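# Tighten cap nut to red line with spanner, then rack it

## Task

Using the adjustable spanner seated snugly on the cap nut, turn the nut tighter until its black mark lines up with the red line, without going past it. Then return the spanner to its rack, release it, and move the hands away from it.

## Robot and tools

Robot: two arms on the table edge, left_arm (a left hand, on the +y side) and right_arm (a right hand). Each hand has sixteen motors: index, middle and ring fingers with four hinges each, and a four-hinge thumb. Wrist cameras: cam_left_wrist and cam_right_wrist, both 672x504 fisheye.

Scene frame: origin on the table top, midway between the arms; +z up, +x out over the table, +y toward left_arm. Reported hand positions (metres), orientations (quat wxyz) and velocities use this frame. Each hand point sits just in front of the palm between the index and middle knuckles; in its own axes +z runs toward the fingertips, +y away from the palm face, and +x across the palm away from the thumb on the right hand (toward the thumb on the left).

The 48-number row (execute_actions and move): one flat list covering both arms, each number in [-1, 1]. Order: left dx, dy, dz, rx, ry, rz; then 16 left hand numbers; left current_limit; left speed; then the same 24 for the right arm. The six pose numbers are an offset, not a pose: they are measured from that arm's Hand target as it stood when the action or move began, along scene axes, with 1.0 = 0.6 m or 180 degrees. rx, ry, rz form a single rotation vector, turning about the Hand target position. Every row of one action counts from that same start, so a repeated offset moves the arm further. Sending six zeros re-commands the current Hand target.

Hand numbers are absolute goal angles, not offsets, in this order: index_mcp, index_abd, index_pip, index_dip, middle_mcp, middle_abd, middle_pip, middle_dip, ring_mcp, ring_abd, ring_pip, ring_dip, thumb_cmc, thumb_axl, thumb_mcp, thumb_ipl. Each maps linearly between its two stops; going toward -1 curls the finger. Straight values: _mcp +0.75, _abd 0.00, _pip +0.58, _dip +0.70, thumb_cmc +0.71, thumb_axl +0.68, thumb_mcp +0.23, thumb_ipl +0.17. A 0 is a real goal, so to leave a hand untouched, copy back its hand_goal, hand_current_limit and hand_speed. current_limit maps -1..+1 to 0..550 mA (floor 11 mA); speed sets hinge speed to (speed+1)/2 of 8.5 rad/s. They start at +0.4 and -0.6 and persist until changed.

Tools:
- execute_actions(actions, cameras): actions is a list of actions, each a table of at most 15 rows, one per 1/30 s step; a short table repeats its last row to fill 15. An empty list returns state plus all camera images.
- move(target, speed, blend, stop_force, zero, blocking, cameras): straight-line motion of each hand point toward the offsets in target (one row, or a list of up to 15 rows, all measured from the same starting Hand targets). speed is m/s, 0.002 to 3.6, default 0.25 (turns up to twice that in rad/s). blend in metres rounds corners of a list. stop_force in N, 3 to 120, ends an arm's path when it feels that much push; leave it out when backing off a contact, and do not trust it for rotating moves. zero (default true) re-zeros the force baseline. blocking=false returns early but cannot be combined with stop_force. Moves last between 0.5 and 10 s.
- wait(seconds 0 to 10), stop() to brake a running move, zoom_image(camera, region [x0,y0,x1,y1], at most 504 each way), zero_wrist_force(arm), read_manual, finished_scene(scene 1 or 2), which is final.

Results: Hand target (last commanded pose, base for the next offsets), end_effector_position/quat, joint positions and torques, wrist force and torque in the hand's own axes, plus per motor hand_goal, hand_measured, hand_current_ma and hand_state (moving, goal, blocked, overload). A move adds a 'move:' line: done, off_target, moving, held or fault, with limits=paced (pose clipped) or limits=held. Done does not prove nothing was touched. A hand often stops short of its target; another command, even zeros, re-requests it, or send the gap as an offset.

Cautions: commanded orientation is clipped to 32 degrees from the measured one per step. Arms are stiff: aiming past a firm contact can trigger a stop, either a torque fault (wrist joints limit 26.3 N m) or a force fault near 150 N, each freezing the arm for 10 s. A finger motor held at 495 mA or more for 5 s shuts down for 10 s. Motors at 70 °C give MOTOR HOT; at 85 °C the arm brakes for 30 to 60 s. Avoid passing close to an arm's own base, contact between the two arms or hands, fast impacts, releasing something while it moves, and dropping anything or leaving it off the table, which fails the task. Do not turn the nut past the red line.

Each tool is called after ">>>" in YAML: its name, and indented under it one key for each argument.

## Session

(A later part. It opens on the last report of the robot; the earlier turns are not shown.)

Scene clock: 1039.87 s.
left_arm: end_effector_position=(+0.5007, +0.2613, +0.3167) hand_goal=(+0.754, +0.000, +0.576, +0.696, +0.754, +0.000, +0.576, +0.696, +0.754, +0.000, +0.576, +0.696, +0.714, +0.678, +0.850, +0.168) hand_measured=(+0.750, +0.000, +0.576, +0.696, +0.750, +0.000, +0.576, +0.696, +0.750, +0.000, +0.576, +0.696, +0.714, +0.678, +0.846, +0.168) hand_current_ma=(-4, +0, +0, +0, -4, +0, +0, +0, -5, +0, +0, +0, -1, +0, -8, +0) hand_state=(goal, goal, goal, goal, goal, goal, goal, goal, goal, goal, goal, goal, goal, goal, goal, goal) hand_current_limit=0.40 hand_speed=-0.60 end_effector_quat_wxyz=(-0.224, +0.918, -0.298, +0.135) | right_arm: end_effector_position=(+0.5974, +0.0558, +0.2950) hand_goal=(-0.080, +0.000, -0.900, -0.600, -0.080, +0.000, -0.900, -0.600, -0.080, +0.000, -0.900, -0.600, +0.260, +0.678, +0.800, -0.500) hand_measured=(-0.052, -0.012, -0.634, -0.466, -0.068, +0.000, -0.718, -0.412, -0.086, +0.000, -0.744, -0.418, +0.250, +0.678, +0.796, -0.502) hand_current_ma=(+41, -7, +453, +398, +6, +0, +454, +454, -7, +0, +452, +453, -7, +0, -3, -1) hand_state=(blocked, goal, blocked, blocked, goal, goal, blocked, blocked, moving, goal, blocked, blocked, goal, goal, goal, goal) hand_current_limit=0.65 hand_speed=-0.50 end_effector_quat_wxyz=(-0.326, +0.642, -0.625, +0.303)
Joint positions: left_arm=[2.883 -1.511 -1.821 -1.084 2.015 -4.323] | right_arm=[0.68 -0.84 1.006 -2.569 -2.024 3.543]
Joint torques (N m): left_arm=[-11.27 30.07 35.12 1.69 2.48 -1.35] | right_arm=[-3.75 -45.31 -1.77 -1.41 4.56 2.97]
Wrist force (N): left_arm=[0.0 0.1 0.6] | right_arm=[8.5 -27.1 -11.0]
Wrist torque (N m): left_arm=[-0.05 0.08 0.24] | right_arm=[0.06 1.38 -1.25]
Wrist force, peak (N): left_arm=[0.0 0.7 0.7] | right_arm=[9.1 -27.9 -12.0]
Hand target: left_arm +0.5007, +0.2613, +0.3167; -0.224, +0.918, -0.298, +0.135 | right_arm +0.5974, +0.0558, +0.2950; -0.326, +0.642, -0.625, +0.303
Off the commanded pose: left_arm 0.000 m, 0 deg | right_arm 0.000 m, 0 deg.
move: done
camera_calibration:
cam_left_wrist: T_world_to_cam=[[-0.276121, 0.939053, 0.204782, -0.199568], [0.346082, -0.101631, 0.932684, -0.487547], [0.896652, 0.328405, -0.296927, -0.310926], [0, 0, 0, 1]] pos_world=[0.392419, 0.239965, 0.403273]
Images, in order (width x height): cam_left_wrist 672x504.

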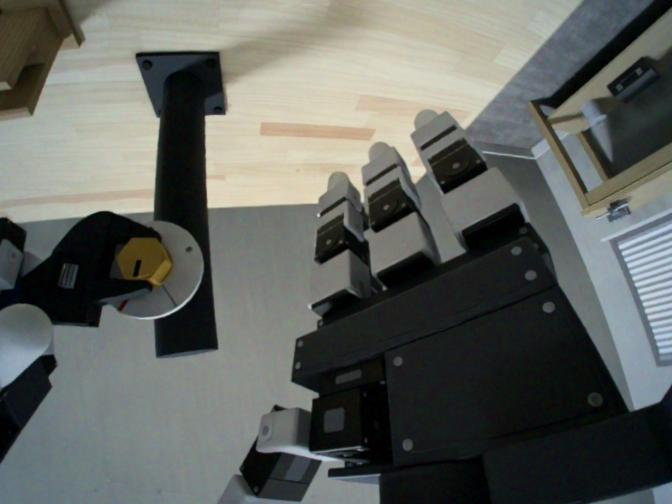

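>>> move:
  target:
    - [0,0,0,0,0,0,0.754,0,0.576,0.696,0.754,0,0.576,0.696,0.754,0,0.576,0.696,0.714,0.678,0.85,0.168,0.4,-0.6,0.0008,0.00168,-0.00687,0.01111,0,0,-0.08,0,-0.90,-0.60,-0.08,0,-0.90,-0.60,-0.08,0,-0.90,-0.60,0.26,0.678,0.8,-0.5,0.65,-0.5]
    - [0,0,0,0,0,0,0.754,0,0.576,0.696,0.754,0,0.576,0.696,0.754,0,0.576,0.696,0.714,0.678,0.85,0.168,0.4,-0.6,0.0008,0.00362,-0.01368,0.02222,0,0,-0.08,0,-0.90,-0.60,-0.08,0,-0.90,-0.60,-0.08,0,-0.90,-0.60,0.26,0.678,0.8,-0.5,0.65,-0.5]
    - [0,0,0,0,0,0,0.754,0,0.576,0.696,0.754,0,0.576,0.696,0.754,0,0.576,0.696,0.714,0.678,0.85,0.168,0.4,-0.6,0.0008,0.00578,-0.02043,0.03333,0,0,-0.08,0,-0.90,-0.60,-0.08,0,-0.90,-0.60,-0.08,0,-0.90,-0.60,0.26,0.678,0.8,-0.5,0.65,-0.5]
  speed: 0.03
  blend: 0.001
  cameras: ["cam_left_wrist"]

>>> zoom_image:
  camera: "cam_left_wrist"
  region: [94, 220, 174, 300]

>>> zoom_image:
  camera: "cam_left_wrist"
  region: [80, 220, 200, 340]

Scene clock: 1045.00 s.
left_arm: end_effector_position=(+0.5007, +0.2613, +0.3167) hand_goal=(+0.754, +0.000, +0.576, +0.696, +0.754, +0.000, +0.576, +0.696, +0.754, +0.000, +0.576, +0.696, +0.714, +0.678, +0.850, +0.168) hand_measured=(+0.750, +0.000, +0.576, +0.696, +0.750, +0.000, +0.576, +0.696, +0.750, +0.000, +0.576, +0.696, +0.714, +0.678, +0.846, +0.168) hand_current_ma=(-4, +0, +0, +0, -4, +0, +0, +0, -5, +0, +0, +0, -1, +0, -8, +0) hand_state=(goal, goal, goal, goal, goal, goal, goal, goal, goal, goal, goal, goal, goal, goal, goal, goal) hand_current_limit=0.40 hand_speed=-0.60 end_effector_quat_wxyz=(-0.224, +0.918, -0.298, +0.135) | right_arm: end_effector_position=(+0.5979, +0.0593, +0.2827) hand_goal=(-0.080, +0.000, -0.900, -0.600, -0.080, +0.000, -0.900, -0.600, -0.080, +0.000, -0.900, -0.600, +0.260, +0.678, +0.800, -0.500) hand_measured=(-0.054, -0.014, -0.634, -0.464, -0.068, -0.002, -0.724, -0.404, -0.084, -0.002, -0.750, -0.418, +0.250, +0.678, +0.796, -0.502) hand_current_ma=(+35, -9, +443, +407, +8, +0, +454, +454, -2, +0, +452, +453, -7, +0, -2, -1) hand_state=(blocked, goal, moving, blocked, goal, goal, blocked, blocked, moving, goal, blocked, blocked, goal, goal, goal, goal) hand_current_limit=0.65 hand_speed=-0.50 end_effector_quat_wxyz=(-0.359, +0.624, -0.640, +0.270)
Joint positions: left_arm=[2.883 -1.511 -1.821 -1.084 2.015 -4.323] | right_arm=[0.66 -0.857 1.083 -2.669 -1.953 3.599]
Joint torques (N m): left_arm=[-11.54 29.92 34.05 1.66 2.73 -1.47] | right_arm=[-2.61 -45.76 -2.84 -1.22 5.23 3.64]
Wrist force (N): left_arm=[-0.1 0.4 0.5] | right_arm=[9.0 -26.6 -12.8]
Wrist torque (N m): left_arm=[0.00 0.09 0.22] | right_arm=[0.13 1.37 -1.63]
Wrist force, peak (N): left_arm=[-0.1 0.5 0.9] | right_arm=[9.5 -27.4 -13.4]
Hand target: left_arm +0.5007, +0.2613, +0.3167; -0.224, +0.918, -0.298, +0.135 | right_arm +0.5979, +0.0593, +0.2827; -0.359, +0.624, -0.640, +0.270
Off the commanded pose: left_arm 0.000 m, 0 deg | right_arm 0.000 m, 0 deg.
move: done
camera_calibration:
cam_left_wrist: T_world_to_cam=[[-0.276121, 0.939053, 0.204782, -0.199568], [0.346082, -0.101631, 0.932684, -0.487547], [0.896652, 0.328405, -0.296927, -0.310926], [0, 0, 0, 1]] pos_world=[0.392419, 0.239965, 0.403273]
Images, in order (width x height): cam_left_wrist 672x504.

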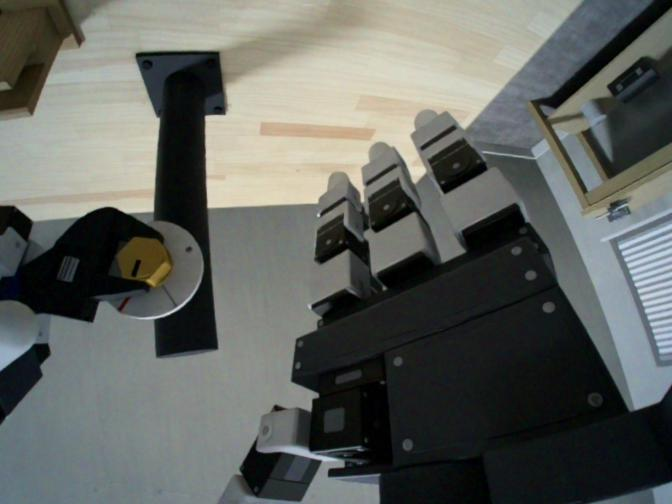

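Scaled by 6.300 from the camera's 672x504 image, which has a finer 960x720 frame.

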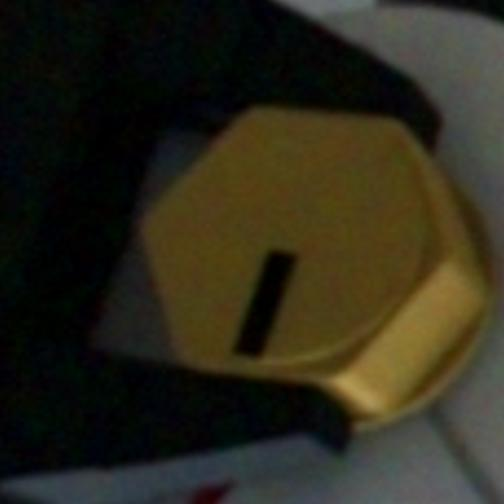

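Scaled by 4.200 from the camera's 672x504 image, which has a finer 960x720 frame.

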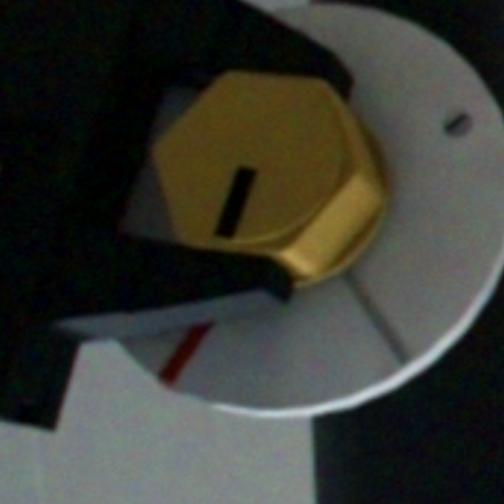

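>>> zoom_image:
  camera: "cam_left_wrist"
  region: [105, 280, 145, 320]

Scaled by 12.600 from the camera's 672x504 image, which has a finer 960x720 frame.

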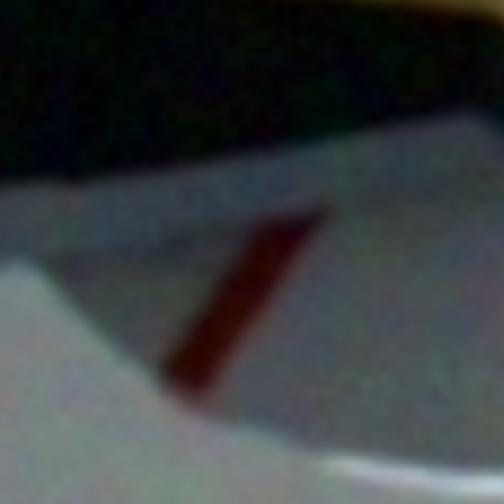

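>>> move:
  target:
    - [0,0,0,0,0,0,0.754,0,0.576,0.696,0.754,0,0.576,0.696,0.754,0,0.576,0.696,0.714,0.678,0.85,0.168,0.4,-0.6,0.0008,0.0024,-0.00662,0.01111,0,0,-0.08,0,-0.90,-0.60,-0.08,0,-0.90,-0.60,-0.08,0,-0.90,-0.60,0.26,0.678,0.8,-0.5,0.65,-0.5]
    - [0,0,0,0,0,0,0.754,0,0.576,0.696,0.754,0,0.576,0.696,0.754,0,0.576,0.696,0.714,0.678,0.85,0.168,0.4,-0.6,0.0008,0.00503,-0.01312,0.02222,0,0,-0.08,0,-0.90,-0.60,-0.08,0,-0.90,-0.60,-0.08,0,-0.90,-0.60,0.26,0.678,0.8,-0.5,0.65,-0.5]
    - [0,0,0,0,0,0,0.754,0,0.576,0.696,0.754,0,0.576,0.696,0.754,0,0.576,0.696,0.714,0.678,0.85,0.168,0.4,-0.6,0.0008,0.0079,-0.01953,0.03333,0,0,-0.08,0,-0.90,-0.60,-0.08,0,-0.90,-0.60,-0.08,0,-0.90,-0.60,0.26,0.678,0.8,-0.5,0.65,-0.5]
  speed: 0.03
  blend: 0.001
  cameras: ["all"]

>>> zoom_image:
  camera: "cam_left_wrist"
  region: [94, 220, 174, 300]

>>> zoom_image:
  camera: "cam_left_wrist"
  region: [105, 280, 145, 320]

Scene clock: 1048.43 s.
left_arm: end_effector_position=(+0.5007, +0.2613, +0.3167) hand_goal=(+0.754, +0.000, +0.576, +0.696, +0.754, +0.000, +0.576, +0.696, +0.754, +0.000, +0.576, +0.696, +0.714, +0.678, +0.850, +0.168) hand_measured=(+0.750, +0.000, +0.576, +0.696, +0.750, +0.000, +0.576, +0.696, +0.750, +0.000, +0.576, +0.696, +0.714, +0.678, +0.846, +0.168) hand_current_ma=(-4, +0, +0, +0, -4, +0, +0, +0, -5, +0, +0, +0, -1, +0, -8, +0) hand_state=(goal, goal, goal, goal, goal, goal, goal, goal, goal, goal, goal, goal, goal, goal, goal, goal) hand_current_limit=0.40 hand_speed=-0.60 end_effector_quat_wxyz=(-0.224, +0.918, -0.298, +0.135) | right_arm: end_effector_position=(+0.5984, +0.0640, +0.2711) hand_goal=(-0.080, +0.000, -0.900, -0.600, -0.080, +0.000, -0.900, -0.600, -0.080, +0.000, -0.900, -0.600, +0.260, +0.678, +0.800, -0.500) hand_measured=(-0.054, -0.012, -0.634, -0.464, -0.068, -0.002, -0.728, -0.400, -0.084, -0.002, -0.754, -0.418, +0.250, +0.678, +0.796, -0.502) hand_current_ma=(+37, -8, +450, +409, +16, -1, +453, +454, -1, +0, +449, +454, -7, +0, -2, -1) hand_state=(blocked, goal, blocked, blocked, goal, goal, blocked, blocked, goal, goal, blocked, blocked, goal, goal, goal, goal) hand_current_limit=0.65 hand_speed=-0.50 end_effector_quat_wxyz=(-0.391, +0.604, -0.653, +0.236)
Joint positions: left_arm=[2.883 -1.511 -1.821 -1.084 2.015 -4.323] | right_arm=[0.641 -0.863 1.15 -2.768 -1.884 3.657]
Joint torques (N m): left_arm=[-11.28 29.03 35.35 1.62 2.76 -1.44] | right_arm=[-1.52 -42.9 -1.45 -1.36 5.66 3.95]
Wrist force (N): left_arm=[-0.1 0.2 0.4] | right_arm=[8.6 -29.0 -16.0]
Wrist torque (N m): left_arm=[-0.03 0.10 0.23] | right_arm=[0.23 1.49 -1.99]
Wrist force, peak (N): left_arm=[0.2 0.4 0.9] | right_arm=[10.7 -29.0 -16.1]
Hand target: left_arm +0.5007, +0.2613, +0.3167; -0.224, +0.918, -0.298, +0.135 | right_arm +0.5984, +0.0640, +0.2710; -0.391, +0.604, -0.653, +0.236
Off the commanded pose: left_arm 0.000 m, 0 deg | right_arm 0.000 m, 0 deg.
move: done
camera_calibration:
cam_left_wrist: T_world_to_cam=[[-0.276121, 0.939053, 0.204782, -0.199568], [0.346082, -0.101631, 0.932684, -0.487547], [0.896652, 0.328405, -0.296927, -0.310926], [0, 0, 0, 1]] pos_world=[0.392419, 0.239965, 0.403273]
cam_right_wrist: T_world_to_cam=[[-0.448782, 0.847585, -0.283187, 0.319736], [-0.30581, 0.152097, 0.939865, -0.137848], [0.839687, 0.508396, 0.190942, -0.460497], [0, 0, 0, 1]] pos_world=[0.48801, -0.0159221, 0.308032]

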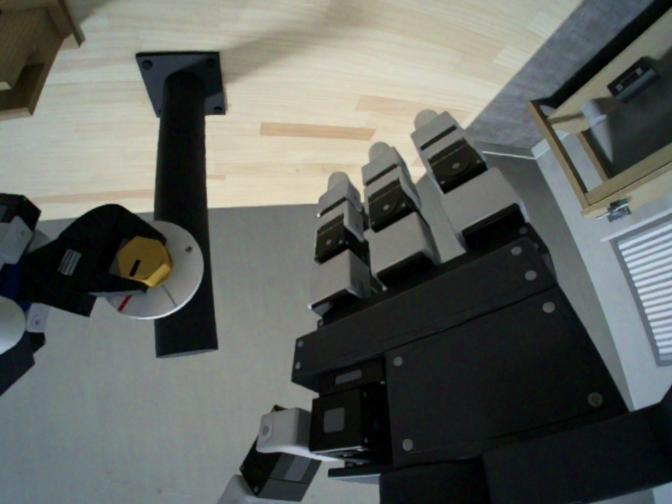

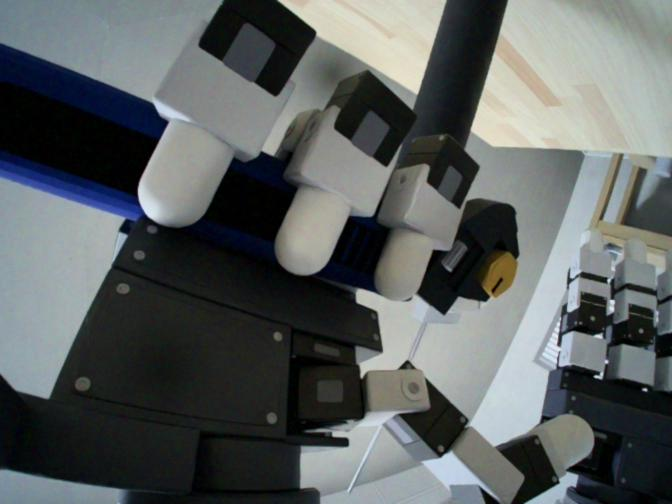

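Scaled by 6.300 from the camera's 672x504 image, which has a finer 960x720 frame.

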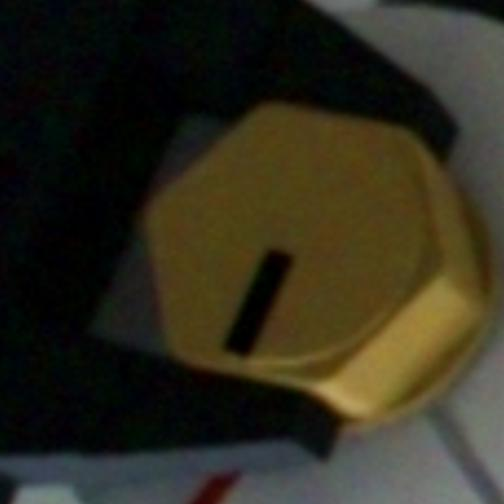

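Scaled by 12.600 from the camera's 672x504 image, which has a finer 960x720 frame.

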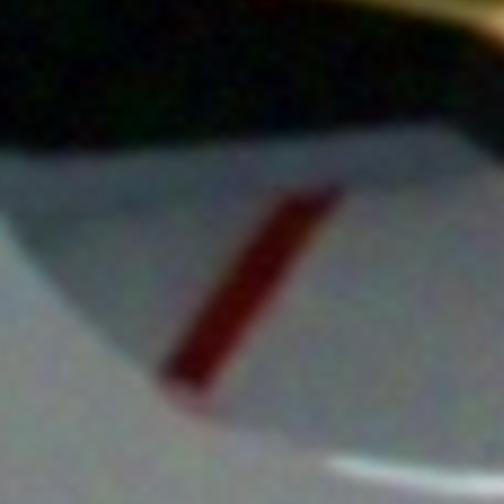

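>>> move:
  target:
    - [0,0,0,0,0,0,0.754,0,0.576,0.696,0.754,0,0.576,0.696,0.754,0,0.576,0.696,0.714,0.678,0.85,0.168,0.4,-0.6,0.0002,0.00348,-0.00608,0.01111,0,0,-0.08,0,-0.90,-0.60,-0.08,0,-0.90,-0.60,-0.08,0,-0.90,-0.60,0.26,0.678,0.8,-0.5,0.65,-0.5]
    - [0,0,0,0,0,0,0.754,0,0.576,0.696,0.754,0,0.576,0.696,0.754,0,0.576,0.696,0.714,0.678,0.85,0.168,0.4,-0.6,0.0004,0.00677,-0.01227,0.02222,0,0,-0.08,0,-0.90,-0.60,-0.08,0,-0.90,-0.60,-0.08,0,-0.90,-0.60,0.26,0.678,0.8,-0.5,0.65,-0.5]
  speed: 0.03
  blend: 0.001
  cameras: ["all"]

>>> zoom_image:
  camera: "cam_left_wrist"
  region: [94, 220, 174, 300]

>>> zoom_image:
  camera: "cam_right_wrist"
  region: [360, 160, 540, 340]

Scene clock: 1051.50 s.
left_arm: end_effector_position=(+0.5007, +0.2613, +0.3167) hand_goal=(+0.754, +0.000, +0.576, +0.696, +0.754, +0.000, +0.576, +0.696, +0.754, +0.000, +0.576, +0.696, +0.714, +0.678, +0.850, +0.168) hand_measured=(+0.750, +0.000, +0.576, +0.696, +0.750, +0.000, +0.576, +0.696, +0.750, +0.000, +0.576, +0.696, +0.714, +0.678, +0.846, +0.168) hand_current_ma=(-4, +0, +0, +0, -4, +0, +0, +0, -5, +0, +0, +0, -1, +0, -8, +0) hand_state=(goal, goal, goal, goal, goal, goal, goal, goal, goal, goal, goal, goal, goal, goal, goal, goal) hand_current_limit=0.40 hand_speed=-0.60 end_effector_quat_wxyz=(-0.224, +0.918, -0.298, +0.135) | right_arm: end_effector_position=(+0.5986, +0.0681, +0.2637) hand_goal=(-0.080, +0.000, -0.900, -0.600, -0.080, +0.000, -0.900, -0.600, -0.080, +0.000, -0.900, -0.600, +0.260, +0.678, +0.800, -0.500) hand_measured=(-0.060, -0.016, -0.630, -0.464, -0.070, -0.006, -0.730, -0.396, -0.084, -0.002, -0.758, -0.418, +0.250, +0.678, +0.796, -0.502) hand_current_ma=(+26, -12, +453, +411, +3, -2, +454, +453, -5, -1, +435, +454, -7, +0, -2, -1) hand_state=(blocked, goal, moving, blocked, goal, goal, blocked, blocked, goal, goal, blocked, blocked, goal, goal, goal, goal) hand_current_limit=0.65 hand_speed=-0.50 end_effector_quat_wxyz=(-0.412, +0.590, -0.661, +0.213)
Joint positions: left_arm=[2.883 -1.511 -1.821 -1.084 2.015 -4.323] | right_arm=[0.63 -0.863 1.188 -2.834 -1.84 3.699]
Joint torques (N m): left_arm=[-11.07 29.92 34.09 1.74 2.6 -1.46] | right_arm=[-4.44 -17.99 -2.4 -0.98 4.84 4.14]
Wrist force (N): left_arm=[0.0 0.3 0.5] | right_arm=[3.4 -28.2 -17.8]
Wrist torque (N m): left_arm=[-0.02 0.08 0.24] | right_arm=[0.16 1.56 -2.57]
Wrist force, peak (N): left_arm=[0.0 0.9 0.5] | right_arm=[8.7 -28.9 -15.7]
Hand target: left_arm +0.5007, +0.2613, +0.3167; -0.224, +0.918, -0.298, +0.135 | right_arm +0.5986, +0.0681, +0.2637; +0.412, -0.590, +0.661, -0.213
Off the commanded pose: left_arm 0.000 m, 0 deg | right_arm 0.000 m, 0 deg.
move: done
camera_calibration:
cam_left_wrist: T_world_to_cam=[[-0.276121, 0.939053, 0.204782, -0.199568], [0.346082, -0.101631, 0.932684, -0.487547], [0.896652, 0.328405, -0.296927, -0.310926], [0, 0, 0, 1]] pos_world=[0.392419, 0.239965, 0.403273]
cam_right_wrist: T_world_to_cam=[[-0.448687, 0.86531, -0.223426, 0.297304], [-0.305711, 0.0863102, 0.948204, -0.129207], [0.839774, 0.49375, 0.225809, -0.469666], [0, 0, 0, 1]] pos_world=[0.48831, -0.0142099, 0.294995]

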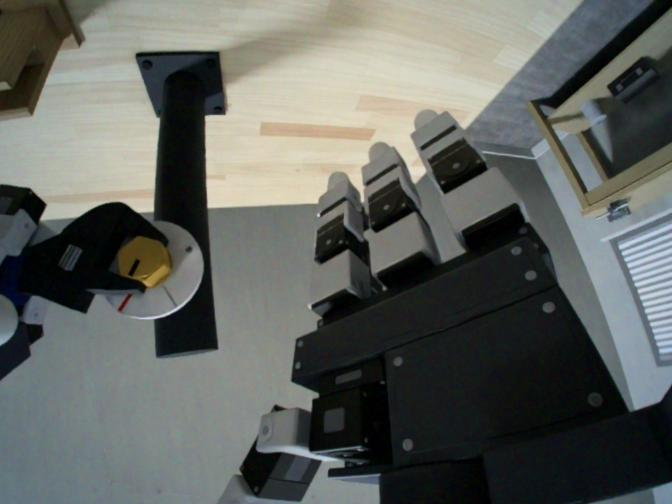

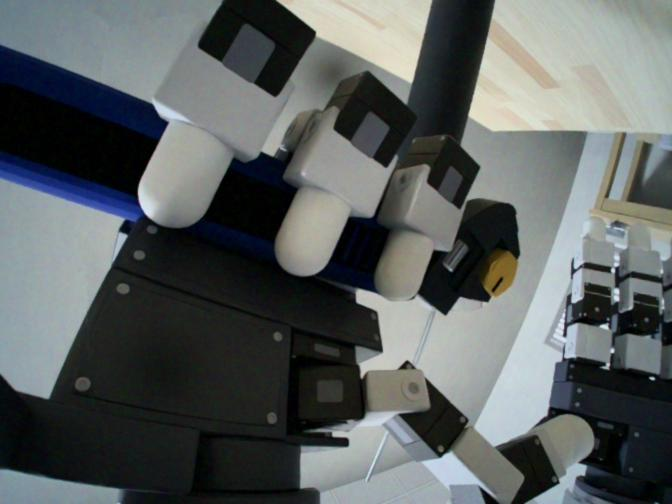

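Scaled by 6.300 from the camera's 672x504 image, which has a finer 960x720 frame.

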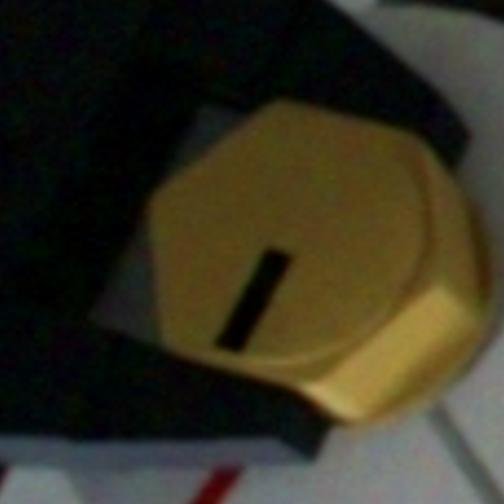

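Scaled by 2.800 from the camera's 672x504 image, which has a finer 960x720 frame.

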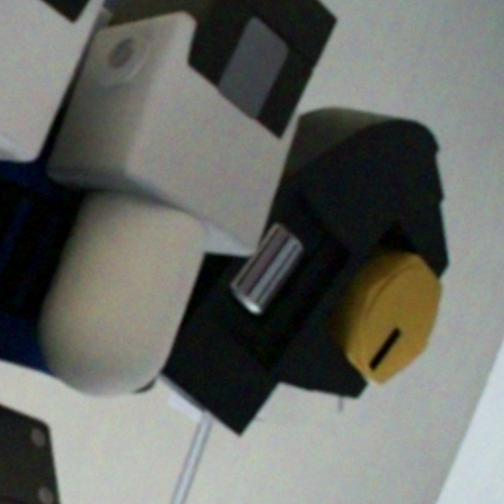

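>>> move:
  target:
    - [0,0,0,0,0,0,0.754,0,0.576,0.696,0.754,0,0.576,0.696,0.754,0,0.576,0.696,0.714,0.678,0.85,0.168,0.4,-0.6,0,0.0035,-0.00603,0.01111,0,0,-0.08,0,-0.90,-0.60,-0.08,0,-0.90,-0.60,-0.08,0,-0.90,-0.60,0.26,0.678,0.8,-0.5,0.65,-0.5]
    - [0,0,0,0,0,0,0.754,0,0.576,0.696,0.754,0,0.576,0.696,0.754,0,0.576,0.696,0.714,0.678,0.85,0.168,0.4,-0.6,0,0.0072,-0.01197,0.02222,0,0,-0.08,0,-0.90,-0.60,-0.08,0,-0.90,-0.60,-0.08,0,-0.90,-0.60,0.26,0.678,0.8,-0.5,0.65,-0.5]
  speed: 0.03
  blend: 0.001
  cameras: ["cam_left_wrist"]

>>> zoom_image:
  camera: "cam_left_wrist"
  region: [94, 220, 174, 300]

>>> zoom_image:
  camera: "cam_left_wrist"
  region: [100, 240, 170, 320]

Scene clock: 1053.90 s.
left_arm: end_effector_position=(+0.5007, +0.2613, +0.3167) hand_goal=(+0.754, +0.000, +0.576, +0.696, +0.754, +0.000, +0.576, +0.696, +0.754, +0.000, +0.576, +0.696, +0.714, +0.678, +0.850, +0.168) hand_measured=(+0.750, +0.000, +0.576, +0.696, +0.750, +0.000, +0.576, +0.696, +0.750, +0.000, +0.576, +0.696, +0.714, +0.678, +0.846, +0.168) hand_current_ma=(-4, +0, +0, +0, -4, +0, +0, +0, -5, +0, +0, +0, -1, +0, -8, +0) hand_state=(goal, goal, goal, goal, goal, goal, goal, goal, goal, goal, goal, goal, goal, goal, goal, goal) hand_current_limit=0.40 hand_speed=-0.60 end_effector_quat_wxyz=(-0.224, +0.918, -0.298, +0.135) | right_arm: end_effector_position=(+0.5986, +0.0724, +0.2565) hand_goal=(-0.080, +0.000, -0.900, -0.600, -0.080, +0.000, -0.900, -0.600, -0.080, +0.000, -0.900, -0.600, +0.260, +0.678, +0.800, -0.500) hand_measured=(-0.058, -0.016, -0.630, -0.462, -0.070, -0.008, -0.732, -0.392, -0.088, -0.006, -0.758, -0.418, +0.250, +0.678, +0.798, -0.502) hand_current_ma=(+25, -13, +453, +412, +8, -5, +454, +454, -5, -2, +430, +454, -7, +0, -1, -1) hand_state=(moving, goal, blocked, blocked, goal, goal, blocked, blocked, goal, goal, blocked, blocked, goal, goal, goal, goal) hand_current_limit=0.65 hand_speed=-0.50 end_effector_quat_wxyz=(+0.432, -0.576, +0.668, -0.190)
Joint positions: left_arm=[2.883 -1.511 -1.821 -1.084 2.015 -4.323] | right_arm=[0.62 -0.859 1.223 -2.9 -1.798 3.742]
Joint torques (N m): left_arm=[-11.58 29.84 34.39 1.64 2.74 -1.38] | right_arm=[-1.9 -16.54 -2.41 -0.55 5.42 3.88]
Wrist force (N): left_arm=[0.1 0.3 0.3] | right_arm=[2.7 -31.1 -16.6]
Wrist torque (N m): left_arm=[0.00 0.06 0.24] | right_arm=[0.11 1.72 -2.53]
Wrist force, peak (N): left_arm=[0.0 0.4 0.8] | right_arm=[3.0 -31.8 -18.1]
Hand target: left_arm +0.5007, +0.2613, +0.3167; -0.224, +0.918, -0.298, +0.135 | right_arm +0.5986, +0.0724, +0.2565; +0.432, -0.576, +0.668, -0.190
Off the commanded pose: left_arm 0.000 m, 0 deg | right_arm 0.000 m, 0 deg.
move: done
camera_calibration:
cam_left_wrist: T_world_to_cam=[[-0.276121, 0.939053, 0.204782, -0.199568], [0.346082, -0.101631, 0.932684, -0.487547], [0.896652, 0.328405, -0.296927, -0.310926], [0, 0, 0, 1]] pos_world=[0.392419, 0.239965, 0.403273]
Images, in order (width x height): cam_left_wrist 672x504.

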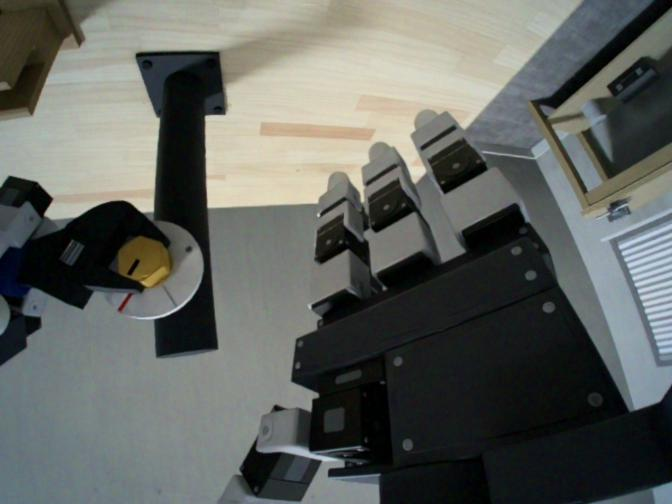

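Scaled by 6.300 from the camera's 672x504 image, which has a finer 960x720 frame.

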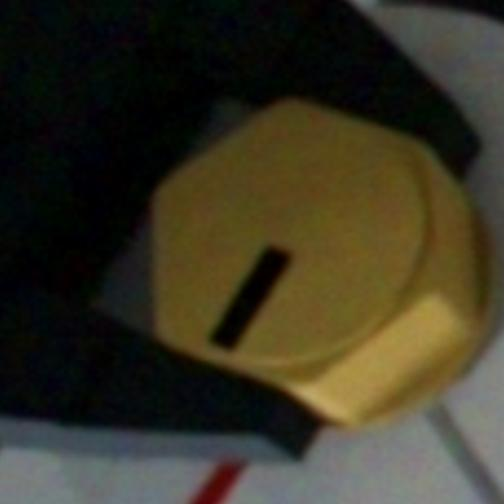

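Scaled by 6.300 from the camera's 672x504 image, which has a finer 960x720 frame.

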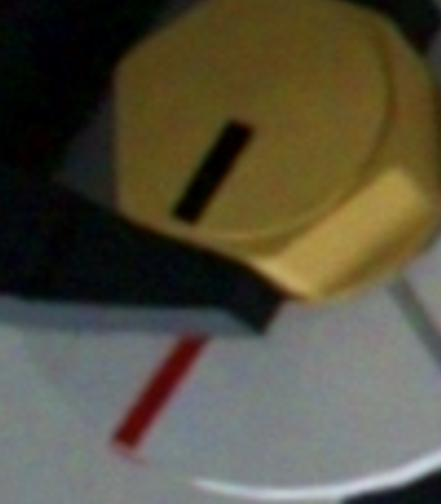

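>>> move:
  target:
    - [0,0,0,0,0,0,0.754,0,0.576,0.696,0.754,0,0.576,0.696,0.754,0,0.576,0.696,0.714,0.678,0.85,0.168,0.4,-0.6,0,0.00295,-0.00434,0.00833,0,0,-0.08,0,-0.90,-0.60,-0.08,0,-0.90,-0.60,-0.08,0,-0.90,-0.60,0.26,0.678,0.8,-0.5,0.65,-0.5]
    - [0,0,0,0,0,0,0.754,0,0.576,0.696,0.754,0,0.576,0.696,0.754,0,0.576,0.696,0.714,0.678,0.85,0.168,0.4,-0.6,0,0.00595,-0.00863,0.01667,0,0,-0.08,0,-0.90,-0.60,-0.08,0,-0.90,-0.60,-0.08,0,-0.90,-0.60,0.26,0.678,0.8,-0.5,0.65,-0.5]
  speed: 0.03
  blend: 0.001
  cameras: ["cam_left_wrist"]

>>> zoom_image:
  camera: "cam_left_wrist"
  region: [100, 240, 170, 320]

Scene clock: 1056.57 s.
left_arm: end_effector_position=(+0.5007, +0.2613, +0.3167) hand_goal=(+0.754, +0.000, +0.576, +0.696, +0.754, +0.000, +0.576, +0.696, +0.754, +0.000, +0.576, +0.696, +0.714, +0.678, +0.850, +0.168) hand_measured=(+0.750, +0.000, +0.576, +0.696, +0.750, +0.000, +0.576, +0.696, +0.750, +0.000, +0.576, +0.696, +0.714, +0.678, +0.846, +0.168) hand_current_ma=(-4, +0, +0, +0, -4, +0, +0, +0, -5, +0, +0, +0, -1, +0, -8, +0) hand_state=(goal, goal, goal, goal, goal, goal, goal, goal, goal, goal, goal, goal, goal, goal, goal, goal) hand_current_limit=0.40 hand_speed=-0.60 end_effector_quat_wxyz=(-0.224, +0.918, -0.298, +0.135) | right_arm: end_effector_position=(+0.5986, +0.0759, +0.2513) hand_goal=(-0.080, +0.000, -0.900, -0.600, -0.080, +0.000, -0.900, -0.600, -0.080, +0.000, -0.900, -0.600, +0.260, +0.678, +0.800, -0.500) hand_measured=(-0.060, -0.016, -0.626, -0.462, -0.072, -0.008, -0.736, -0.386, -0.090, -0.006, -0.758, -0.418, +0.250, +0.678, +0.798, -0.502) hand_current_ma=(+20, -10, +450, +412, +11, -4, +453, +454, -2, -3, +428, +454, -7, +0, -1, -1) hand_state=(goal, goal, blocked, blocked, goal, goal, blocked, blocked, goal, goal, blocked, blocked, goal, goal, goal, goal) hand_current_limit=0.65 hand_speed=-0.50 end_effector_quat_wxyz=(+0.447, -0.564, +0.672, -0.172)
Joint positions: left_arm=[2.883 -1.511 -1.821 -1.084 2.015 -4.323] | right_arm=[0.613 -0.854 1.246 -2.949 -1.767 3.775]
Joint torques (N m): left_arm=[-11.41 29.96 34.21 1.78 2.76 -1.37] | right_arm=[3.26 -17.69 -2.35 -1.14 6.11 4.37]
Wrist force (N): left_arm=[0.1 0.5 0.4] | right_arm=[7.6 -32.8 -18.5]
Wrist torque (N m): left_arm=[0.01 0.07 0.24] | right_arm=[0.01 1.58 -2.67]
Wrist force, peak (N): left_arm=[-0.2 0.5 0.9] | right_arm=[7.1 -33.3 -19.9]
Hand target: left_arm +0.5007, +0.2613, +0.3167; -0.224, +0.918, -0.298, +0.135 | right_arm +0.5986, +0.0760, +0.2513; +0.447, -0.564, +0.672, -0.172
Off the commanded pose: left_arm 0.000 m, 0 deg | right_arm 0.000 m, 0 deg.
move: done
camera_calibration:
cam_left_wrist: T_world_to_cam=[[-0.276121, 0.939053, 0.204782, -0.199568], [0.346082, -0.101631, 0.932684, -0.487547], [0.896652, 0.328405, -0.296927, -0.310926], [0, 0, 0, 1]] pos_world=[0.392419, 0.239965, 0.403273]
Images, in order (width x height): cam_left_wrist 672x504.

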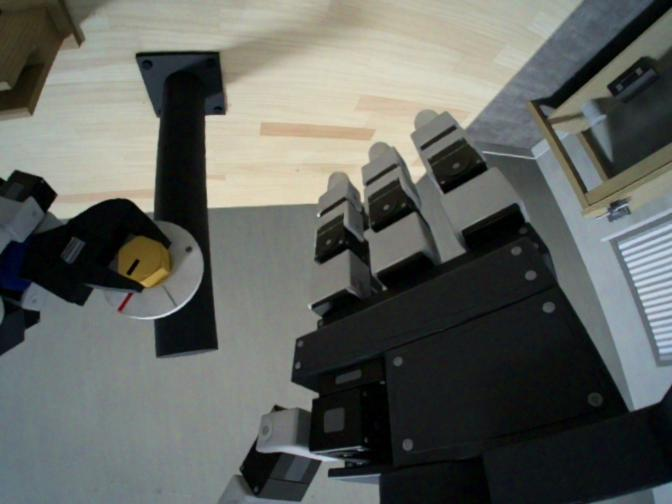

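Scaled by 6.300 from the camera's 672x504 image, which has a finer 960x720 frame.

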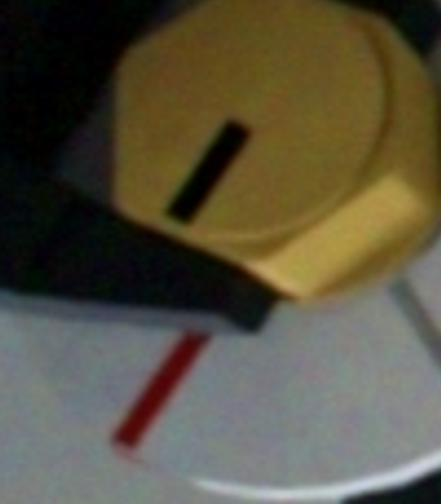

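>>> move:
  target:
    - [0,0,0,0,0,0,0.754,0,0.576,0.696,0.754,0,0.576,0.696,0.754,0,0.576,0.696,0.714,0.678,0.85,0.168,0.4,-0.6,0,0.0042,-0.00558,0.01111,0,0,-0.08,0,-0.90,-0.60,-0.08,0,-0.90,-0.60,-0.08,0,-0.90,-0.60,0.26,0.678,0.8,-0.5,0.65,-0.5]
  speed: 0.03
  cameras: ["cam_left_wrist"]

>>> zoom_image:
  camera: "cam_left_wrist"
  region: [100, 240, 170, 320]

>>> zoom_image:
  camera: "cam_left_wrist"
  region: [120, 250, 150, 285]

Scene clock: 1057.77 s.
left_arm: end_effector_position=(+0.5007, +0.2613, +0.3167) hand_goal=(+0.754, +0.000, +0.576, +0.696, +0.754, +0.000, +0.576, +0.696, +0.754, +0.000, +0.576, +0.696, +0.714, +0.678, +0.850, +0.168) hand_measured=(+0.750, +0.000, +0.576, +0.696, +0.750, +0.000, +0.576, +0.696, +0.750, +0.000, +0.576, +0.696, +0.714, +0.678, +0.846, +0.168) hand_current_ma=(-4, +0, +0, +0, -4, +0, +0, +0, -5, +0, +0, +0, -1, +0, -8, +0) hand_state=(goal, goal, goal, goal, goal, goal, goal, goal, goal, goal, goal, goal, goal, goal, goal, goal) hand_current_limit=0.40 hand_speed=-0.60 end_effector_quat_wxyz=(-0.224, +0.918, -0.298, +0.135) | right_arm: end_effector_position=(+0.5986, +0.0785, +0.2479) hand_goal=(-0.080, +0.000, -0.900, -0.600, -0.080, +0.000, -0.900, -0.600, -0.080, +0.000, -0.900, -0.600, +0.260, +0.678, +0.800, -0.500) hand_measured=(-0.052, -0.014, -0.632, -0.462, -0.066, -0.008, -0.738, -0.384, -0.090, -0.008, -0.758, -0.418, +0.250, +0.680, +0.798, -0.502) hand_current_ma=(+36, -10, +443, +414, +15, -4, +454, +454, -2, -4, +427, +454, -7, +0, -1, -1) hand_state=(moving, goal, blocked, blocked, moving, goal, blocked, blocked, moving, goal, blocked, blocked, goal, goal, goal, goal) hand_current_limit=0.65 hand_speed=-0.50 end_effector_quat_wxyz=(+0.457, -0.556, +0.675, -0.160)
Joint positions: left_arm=[2.883 -1.511 -1.821 -1.084 2.015 -4.323] | right_arm=[0.608 -0.849 1.259 -2.982 -1.747 3.798]
Joint torques (N m): left_arm=[-12.14 29.47 34.59 1.69 2.82 -1.25] | right_arm=[4.01 -17.92 -2.35 -0.97 6.12 4.32]
Wrist force (N): left_arm=[0.1 0.4 0.5] | right_arm=[6.6 -34.3 -17.0]
Wrist torque (N m): left_arm=[0.00 0.07 0.24] | right_arm=[0.02 1.87 -2.46]
Wrist force, peak (N): left_arm=[0.0 0.6 0.8] | right_arm=[6.0 -35.9 -17.3]
Hand target: left_arm +0.5007, +0.2613, +0.3167; -0.224, +0.918, -0.298, +0.135 | right_arm +0.5986, +0.0785, +0.2479; +0.457, -0.556, +0.675, -0.160
Off the commanded pose: left_arm 0.000 m, 0 deg | right_arm 0.000 m, 0 deg.
move: done
camera_calibration:
cam_left_wrist: T_world_to_cam=[[-0.276121, 0.939053, 0.204782, -0.199568], [0.346082, -0.101631, 0.932684, -0.487547], [0.896652, 0.328405, -0.296927, -0.310926], [0, 0, 0, 1]] pos_world=[0.392419, 0.239965, 0.403273]
Images, in order (width x height): cam_left_wrist 672x504.

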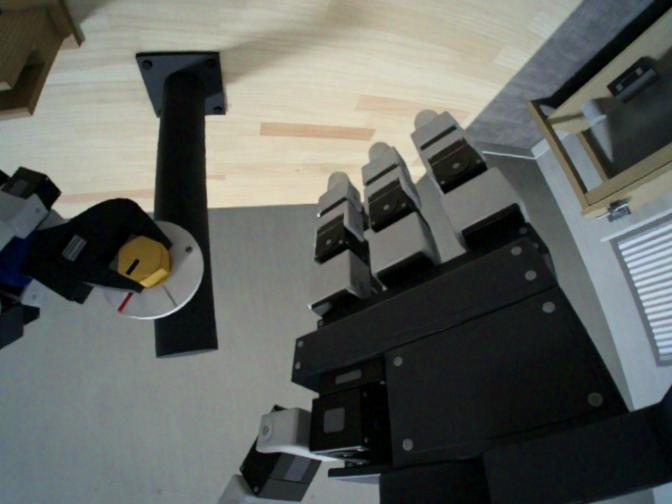

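Scaled by 6.300 from the camera's 672x504 image, which has a finer 960x720 frame.

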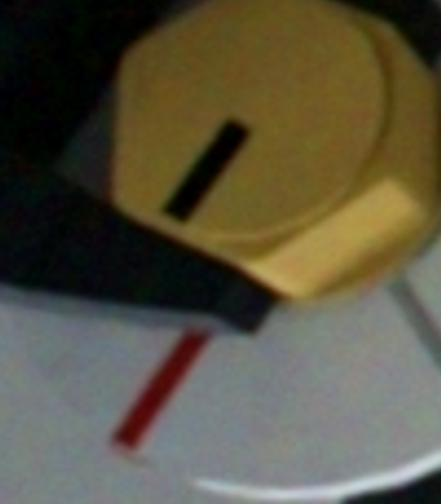

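Scaled by 14.400 from the camera's 672x504 image, which has a finer 960x720 frame.

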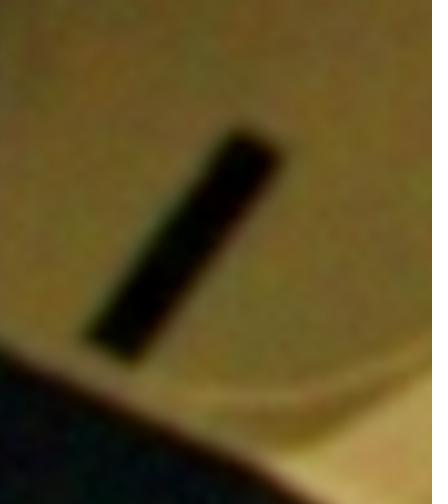

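>>> move:
  target:
    - [0,0,0,0,0,0,0.754,0,0.576,0.696,0.754,0,0.576,0.696,0.754,0,0.576,0.696,0.714,0.678,0.85,0.168,0.4,-0.6,0,-0.00625,0.00842,-0.01667,0,0,-0.08,0,-0.90,-0.60,-0.08,0,-0.90,-0.60,-0.08,0,-0.90,-0.60,0.26,0.678,0.8,-0.5,0.65,-0.5]
  speed: 0.03

>>> move:
  target:
    - [0,0,0,0,0,0,0.754,0,0.576,0.696,0.754,0,0.576,0.696,0.754,0,0.576,0.696,0.714,0.678,0.85,0.168,0.4,-0.6,0,-0.0058,0.00873,-0.01667,0,0,-0.08,0,-0.90,-0.60,-0.08,0,-0.90,-0.60,-0.08,0,-0.90,-0.60,0.26,0.678,0.8,-0.5,0.65,-0.5]
  speed: 0.03
  cameras: ["all"]

>>> zoom_image:
  camera: "cam_left_wrist"
  region: [100, 240, 170, 320]

Scene clock: 1060.17 s.
left_arm: end_effector_position=(+0.5007, +0.2613, +0.3167) hand_goal=(+0.754, +0.000, +0.576, +0.696, +0.754, +0.000, +0.576, +0.696, +0.754, +0.000, +0.576, +0.696, +0.714, +0.678, +0.850, +0.168) hand_measured=(+0.750, +0.000, +0.576, +0.696, +0.750, +0.000, +0.576, +0.696, +0.750, +0.000, +0.576, +0.696, +0.714, +0.678, +0.846, +0.168) hand_current_ma=(-4, +0, +0, +0, -4, +0, +0, +0, -5, +0, +0, +0, -1, +0, -8, +0) hand_state=(goal, goal, goal, goal, goal, goal, goal, goal, goal, goal, goal, goal, goal, goal, goal, goal) hand_current_limit=0.40 hand_speed=-0.60 end_effector_quat_wxyz=(-0.224, +0.918, -0.298, +0.135) | right_arm: end_effector_position=(+0.5986, +0.0747, +0.2529) hand_goal=(-0.080, +0.000, -0.900, -0.600, -0.080, +0.000, -0.900, -0.600, -0.080, +0.000, -0.900, -0.600, +0.260, +0.678, +0.800, -0.500) hand_measured=(-0.050, -0.008, -0.632, -0.462, -0.062, -0.006, -0.740, -0.380, -0.080, -0.008, -0.758, -0.418, +0.250, +0.680, +0.798, -0.502) hand_current_ma=(+42, -4, +454, +415, +18, -3, +454, +454, +0, -4, +427, +454, -7, +0, -1, +0) hand_state=(blocked, goal, blocked, blocked, goal, goal, blocked, blocked, goal, goal, blocked, blocked, goal, goal, goal, goal) hand_current_limit=0.65 hand_speed=-0.50 end_effector_quat_wxyz=(+0.442, -0.568, +0.671, -0.178)
Joint positions: left_arm=[2.883 -1.511 -1.821 -1.084 2.015 -4.323] | right_arm=[0.615 -0.856 1.239 -2.933 -1.777 3.764]
Joint torques (N m): left_arm=[-10.67 30.4 34.73 1.74 2.86 -1.37] | right_arm=[23.7 -68.94 -33.16 -0.98 1.08 -3.11]
Wrist force (N): left_arm=[0.0 0.4 0.5] | right_arm=[9.6 -7.1 5.7]
Wrist torque (N m): left_arm=[0.00 0.09 0.23] | right_arm=[-0.30 -0.09 1.09]
Wrist force, peak (N): left_arm=[0.1 0.6 0.7] | right_arm=[6.3 -34.6 -17.3]
Hand target: left_arm +0.5007, +0.2613, +0.3167; -0.224, +0.918, -0.298, +0.135 | right_arm +0.5986, +0.0747, +0.2530; +0.442, -0.568, +0.671, -0.178
Off the commanded pose: left_arm 0.000 m, 0 deg | right_arm 0.000 m, 0 deg.
move: done

Scene clock: 1061.40 s.
left_arm: end_effector_position=(+0.5007, +0.2613, +0.3167) hand_goal=(+0.754, +0.000, +0.576, +0.696, +0.754, +0.000, +0.576, +0.696, +0.754, +0.000, +0.576, +0.696, +0.714, +0.678, +0.850, +0.168) hand_measured=(+0.750, +0.000, +0.576, +0.696, +0.750, +0.000, +0.576, +0.696, +0.750, +0.000, +0.576, +0.696, +0.714, +0.678, +0.846, +0.168) hand_current_ma=(-4, +0, +0, +0, -4, +0, +0, +0, -5, +0, +0, +0, -1, +0, -8, +0) hand_state=(goal, goal, goal, goal, goal, goal, goal, goal, goal, goal, goal, goal, goal, goal, goal, goal) hand_current_limit=0.40 hand_speed=-0.60 end_effector_quat_wxyz=(-0.224, +0.918, -0.298, +0.135) | right_arm: end_effector_position=(+0.5986, +0.0713, +0.2582) hand_goal=(-0.080, +0.000, -0.900, -0.600, -0.080, +0.000, -0.900, -0.600, -0.080, +0.000, -0.900, -0.600, +0.260, +0.678, +0.800, -0.500) hand_measured=(-0.056, -0.008, -0.632, -0.462, -0.064, -0.006, -0.740, -0.380, -0.078, -0.008, -0.758, -0.418, +0.250, +0.680, +0.798, -0.502) hand_current_ma=(+32, -4, +454, +415, +17, -2, +454, +454, +1, -4, +427, +454, -7, +0, -1, +0) hand_state=(blocked, goal, blocked, blocked, goal, goal, blocked, blocked, goal, goal, blocked, blocked, goal, goal, goal, goal) hand_current_limit=0.65 hand_speed=-0.50 end_effector_quat_wxyz=(+0.427, -0.579, +0.666, -0.195)
Joint positions: left_arm=[2.883 -1.511 -1.821 -1.084 2.015 -4.323] | right_arm=[0.622 -0.86 1.215 -2.884 -1.808 3.731]
Joint torques (N m): left_arm=[-12.56 30.01 34.42 1.84 2.86 -1.33] | right_arm=[15.49 -69.88 -34.65 -1.02 -1.25 -2.69]
Wrist force (N): left_arm=[0.1 0.3 0.4] | right_arm=[3.9 0.8 3.3]
Wrist torque (N m): left_arm=[-0.01 0.07 0.24] | right_arm=[0.09 -0.54 0.72]
Wrist force, peak (N): left_arm=[0.3 0.2 0.9] | right_arm=[10.0 -6.8 5.5]
Hand target: left_arm +0.5007, +0.2613, +0.3167; -0.224, +0.918, -0.298, +0.135 | right_arm +0.5986, +0.0713, +0.2582; +0.427, -0.579, +0.666, -0.195
Off the commanded pose: left_arm 0.000 m, 0 deg | right_arm 0.000 m, 0 deg.
move: done
camera_calibration:
cam_left_wrist: T_world_to_cam=[[-0.276121, 0.939053, 0.204782, -0.199568], [0.346082, -0.101631, 0.932684, -0.487547], [0.896652, 0.328405, -0.296927, -0.310926], [0, 0, 0, 1]] pos_world=[0.392419, 0.239965, 0.403273]
cam_right_wrist: T_world_to_cam=[[-0.44872, 0.875882, -0.177429, 0.280707], [-0.305813, 0.0360581, 0.951408, -0.121449], [0.839719, 0.481176, 0.251677, -0.475744], [0, 0, 0, 1]] pos_world=[0.48831, -0.0125703, 0.285087]

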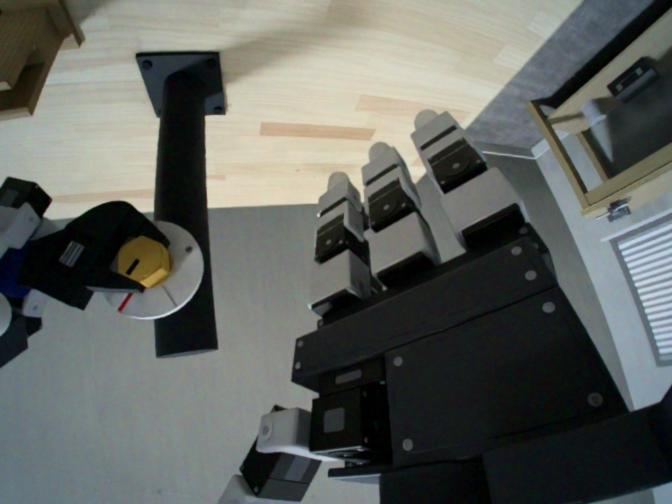

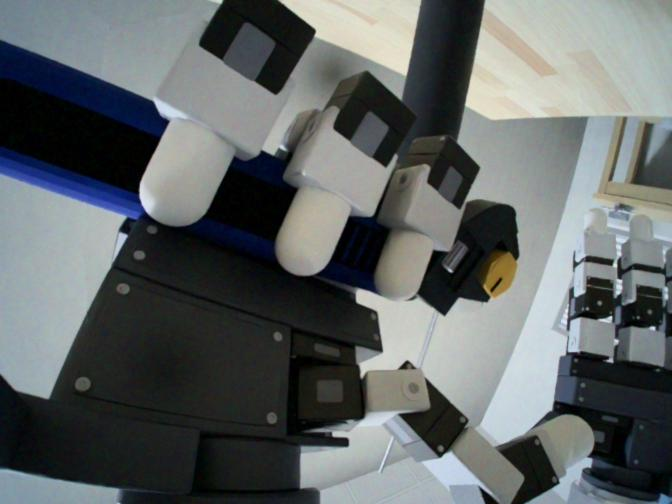

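Scaled by 6.300 from the camera's 672x504 image, which has a finer 960x720 frame.

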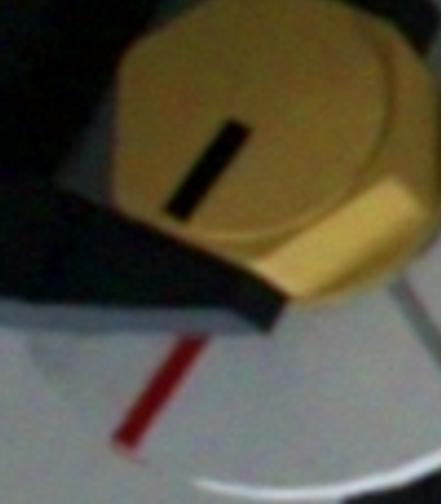

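>>> move:
  target:
    - [0,0,0,0,0,0,0.754,0,0.576,0.696,0.754,0,0.576,0.696,0.754,0,0.576,0.696,0.714,0.678,0.85,0.168,0.4,-0.6,-0.0015,-0.0003,0.0005,0,0,0,-0.08,0,-0.90,-0.60,-0.08,0,-0.90,-0.60,-0.08,0,-0.90,-0.60,0.26,0.678,0.8,-0.5,0.65,-0.5]
  speed: 0.02

>>> move:
  target:
    - [0,0,0,0,0,0,0.754,0,0.576,0.696,0.754,0,0.576,0.696,0.754,0,0.576,0.696,0.714,0.678,0.85,0.168,0.4,-0.6,-0.0017,0.00056,-0.00089,0.00167,0,0,-0.08,0,-0.90,-0.60,-0.08,0,-0.90,-0.60,-0.08,0,-0.90,-0.60,0.26,0.678,0.8,-0.5,0.65,-0.5]
    - [0,0,0,0,0,0,0.754,0,0.576,0.696,0.754,0,0.576,0.696,0.754,0,0.576,0.696,0.714,0.678,0.85,0.168,0.4,-0.6,-0.0017,-0.00056,0.00089,-0.00167,0,0,-0.08,0,-0.90,-0.60,-0.08,0,-0.90,-0.60,-0.08,0,-0.90,-0.60,0.26,0.678,0.8,-0.5,0.65,-0.5]
    - [0,0,0,0,0,0,0.754,0,0.576,0.696,0.754,0,0.576,0.696,0.754,0,0.576,0.696,0.714,0.678,0.85,0.168,0.4,-0.6,-0.0017,0,0,0,0,0,-0.08,0,-0.90,-0.60,-0.08,0,-0.90,-0.60,-0.08,0,-0.90,-0.60,0.26,0.678,0.8,-0.5,0.65,-0.5]
  speed: 0.02

Scene clock: 1063.07 s.
left_arm: end_effector_position=(+0.5007, +0.2613, +0.3167) hand_goal=(+0.754, +0.000, +0.576, +0.696, +0.754, +0.000, +0.576, +0.696, +0.754, +0.000, +0.576, +0.696, +0.714, +0.678, +0.850, +0.168) hand_measured=(+0.750, +0.000, +0.576, +0.696, +0.750, +0.000, +0.576, +0.696, +0.750, +0.000, +0.576, +0.696, +0.714, +0.678, +0.846, +0.168) hand_current_ma=(-4, +0, +0, +0, -4, +0, +0, +0, -5, +0, +0, +0, -1, +0, -8, +0) hand_state=(goal, goal, goal, goal, goal, goal, goal, goal, goal, goal, goal, goal, goal, goal, goal, goal) hand_current_limit=0.40 hand_speed=-0.60 end_effector_quat_wxyz=(-0.224, +0.918, -0.298, +0.135) | right_arm: end_effector_position=(+0.5977, +0.0711, +0.2585) hand_goal=(-0.080, +0.000, -0.900, -0.600, -0.080, +0.000, -0.900, -0.600, -0.080, +0.000, -0.900, -0.600, +0.260, +0.678, +0.800, -0.500) hand_measured=(-0.050, -0.008, -0.632, -0.462, -0.060, -0.006, -0.740, -0.380, -0.078, -0.008, -0.758, -0.418, +0.250, +0.680, +0.798, -0.502) hand_current_ma=(+44, -4, +454, +415, +22, -2, +454, +454, +1, -4, +427, +454, -7, +0, -1, +0) hand_state=(blocked, goal, blocked, blocked, goal, goal, blocked, blocked, goal, goal, blocked, blocked, goal, goal, goal, goal) hand_current_limit=0.65 hand_speed=-0.50 end_effector_quat_wxyz=(+0.427, -0.579, +0.666, -0.195)
Joint positions: left_arm=[2.883 -1.511 -1.821 -1.084 2.015 -4.323] | right_arm=[0.623 -0.862 1.217 -2.884 -1.808 3.731]
Joint torques (N m): left_arm=[-11.76 29.33 34.03 1.8 2.9 -1.37] | right_arm=[15.47 -72.82 -15.08 -6.42 -1.27 1.48]
Wrist force (N): left_arm=[0.0 0.2 0.6] | right_arm=[-0.6 0.7 9.7]
Wrist torque (N m): left_arm=[-0.03 0.08 0.24] | right_arm=[-0.15 0.05 0.79]
Wrist force, peak (N): left_arm=[0.2 0.6 0.8] | right_arm=[-0.5 0.7 10.0]
Hand target: left_arm +0.5007, +0.2613, +0.3167; -0.224, +0.918, -0.298, +0.135 | right_arm +0.5977, +0.0711, +0.2585; +0.427, -0.579, +0.666, -0.195
Off the commanded pose: left_arm 0.000 m, 0 deg | right_arm 0.000 m, 0 deg.
move: done

Scene clock: 1064.40 s.
left_arm: end_effector_position=(+0.5007, +0.2613, +0.3167) hand_goal=(+0.754, +0.000, +0.576, +0.696, +0.754, +0.000, +0.576, +0.696, +0.754, +0.000, +0.576, +0.696, +0.714, +0.678, +0.850, +0.168) hand_measured=(+0.750, +0.000, +0.576, +0.696, +0.750, +0.000, +0.576, +0.696, +0.750, +0.000, +0.576, +0.696, +0.714, +0.678, +0.846, +0.168) hand_current_ma=(-4, +0, +0, +0, -4, +0, +0, +0, -5, +0, +0, +0, -1, +0, -8, +0) hand_state=(goal, goal, goal, goal, goal, goal, goal, goal, goal, goal, goal, goal, goal, goal, goal, goal) hand_current_limit=0.40 hand_speed=-0.60 end_effector_quat_wxyz=(-0.224, +0.918, -0.298, +0.135) | right_arm: end_effector_position=(+0.5966, +0.0711, +0.2588) hand_goal=(-0.080, +0.000, -0.900, -0.600, -0.080, +0.000, -0.900, -0.600, -0.080, +0.000, -0.900, -0.600, +0.260, +0.678, +0.800, -0.500) hand_measured=(-0.044, -0.006, -0.632, -0.462, -0.058, -0.006, -0.740, -0.380, -0.078, -0.008, -0.758, -0.418, +0.250, +0.680, +0.798, -0.502) hand_current_ma=(+54, -2, +454, +415, +26, -2, +454, +454, +0, -5, +427, +454, -7, +0, -1, +0) hand_state=(blocked, goal, blocked, blocked, blocked, goal, blocked, blocked, goal, goal, blocked, blocked, goal, goal, goal, goal) hand_current_limit=0.65 hand_speed=-0.50 end_effector_quat_wxyz=(+0.427, -0.579, +0.666, -0.195)
Joint positions: left_arm=[2.883 -1.511 -1.821 -1.084 2.015 -4.323] | right_arm=[0.624 -0.864 1.22 -2.885 -1.809 3.732]
Joint torques (N m): left_arm=[-11.66 29.25 34.25 1.76 2.82 -1.37] | right_arm=[-4.88 -49.84 -18.6 -7.9 3.2 2.32]
Wrist force (N): left_arm=[0.1 0.3 0.5] | right_arm=[11.4 0.9 7.9]
Wrist torque (N m): left_arm=[-0.01 0.07 0.24] | right_arm=[-0.23 -0.13 0.88]
Wrist force, peak (N): left_arm=[0.1 0.4 0.8] | right_arm=[13.3 0.4 9.0]
Hand target: left_arm +0.5007, +0.2613, +0.3167; -0.224, +0.918, -0.298, +0.135 | right_arm +0.5967, +0.0711, +0.2585; +0.427, -0.579, +0.666, -0.195
Off the commanded pose: left_arm 0.000 m, 0 deg | right_arm 0.000 m, 0 deg.
move: done


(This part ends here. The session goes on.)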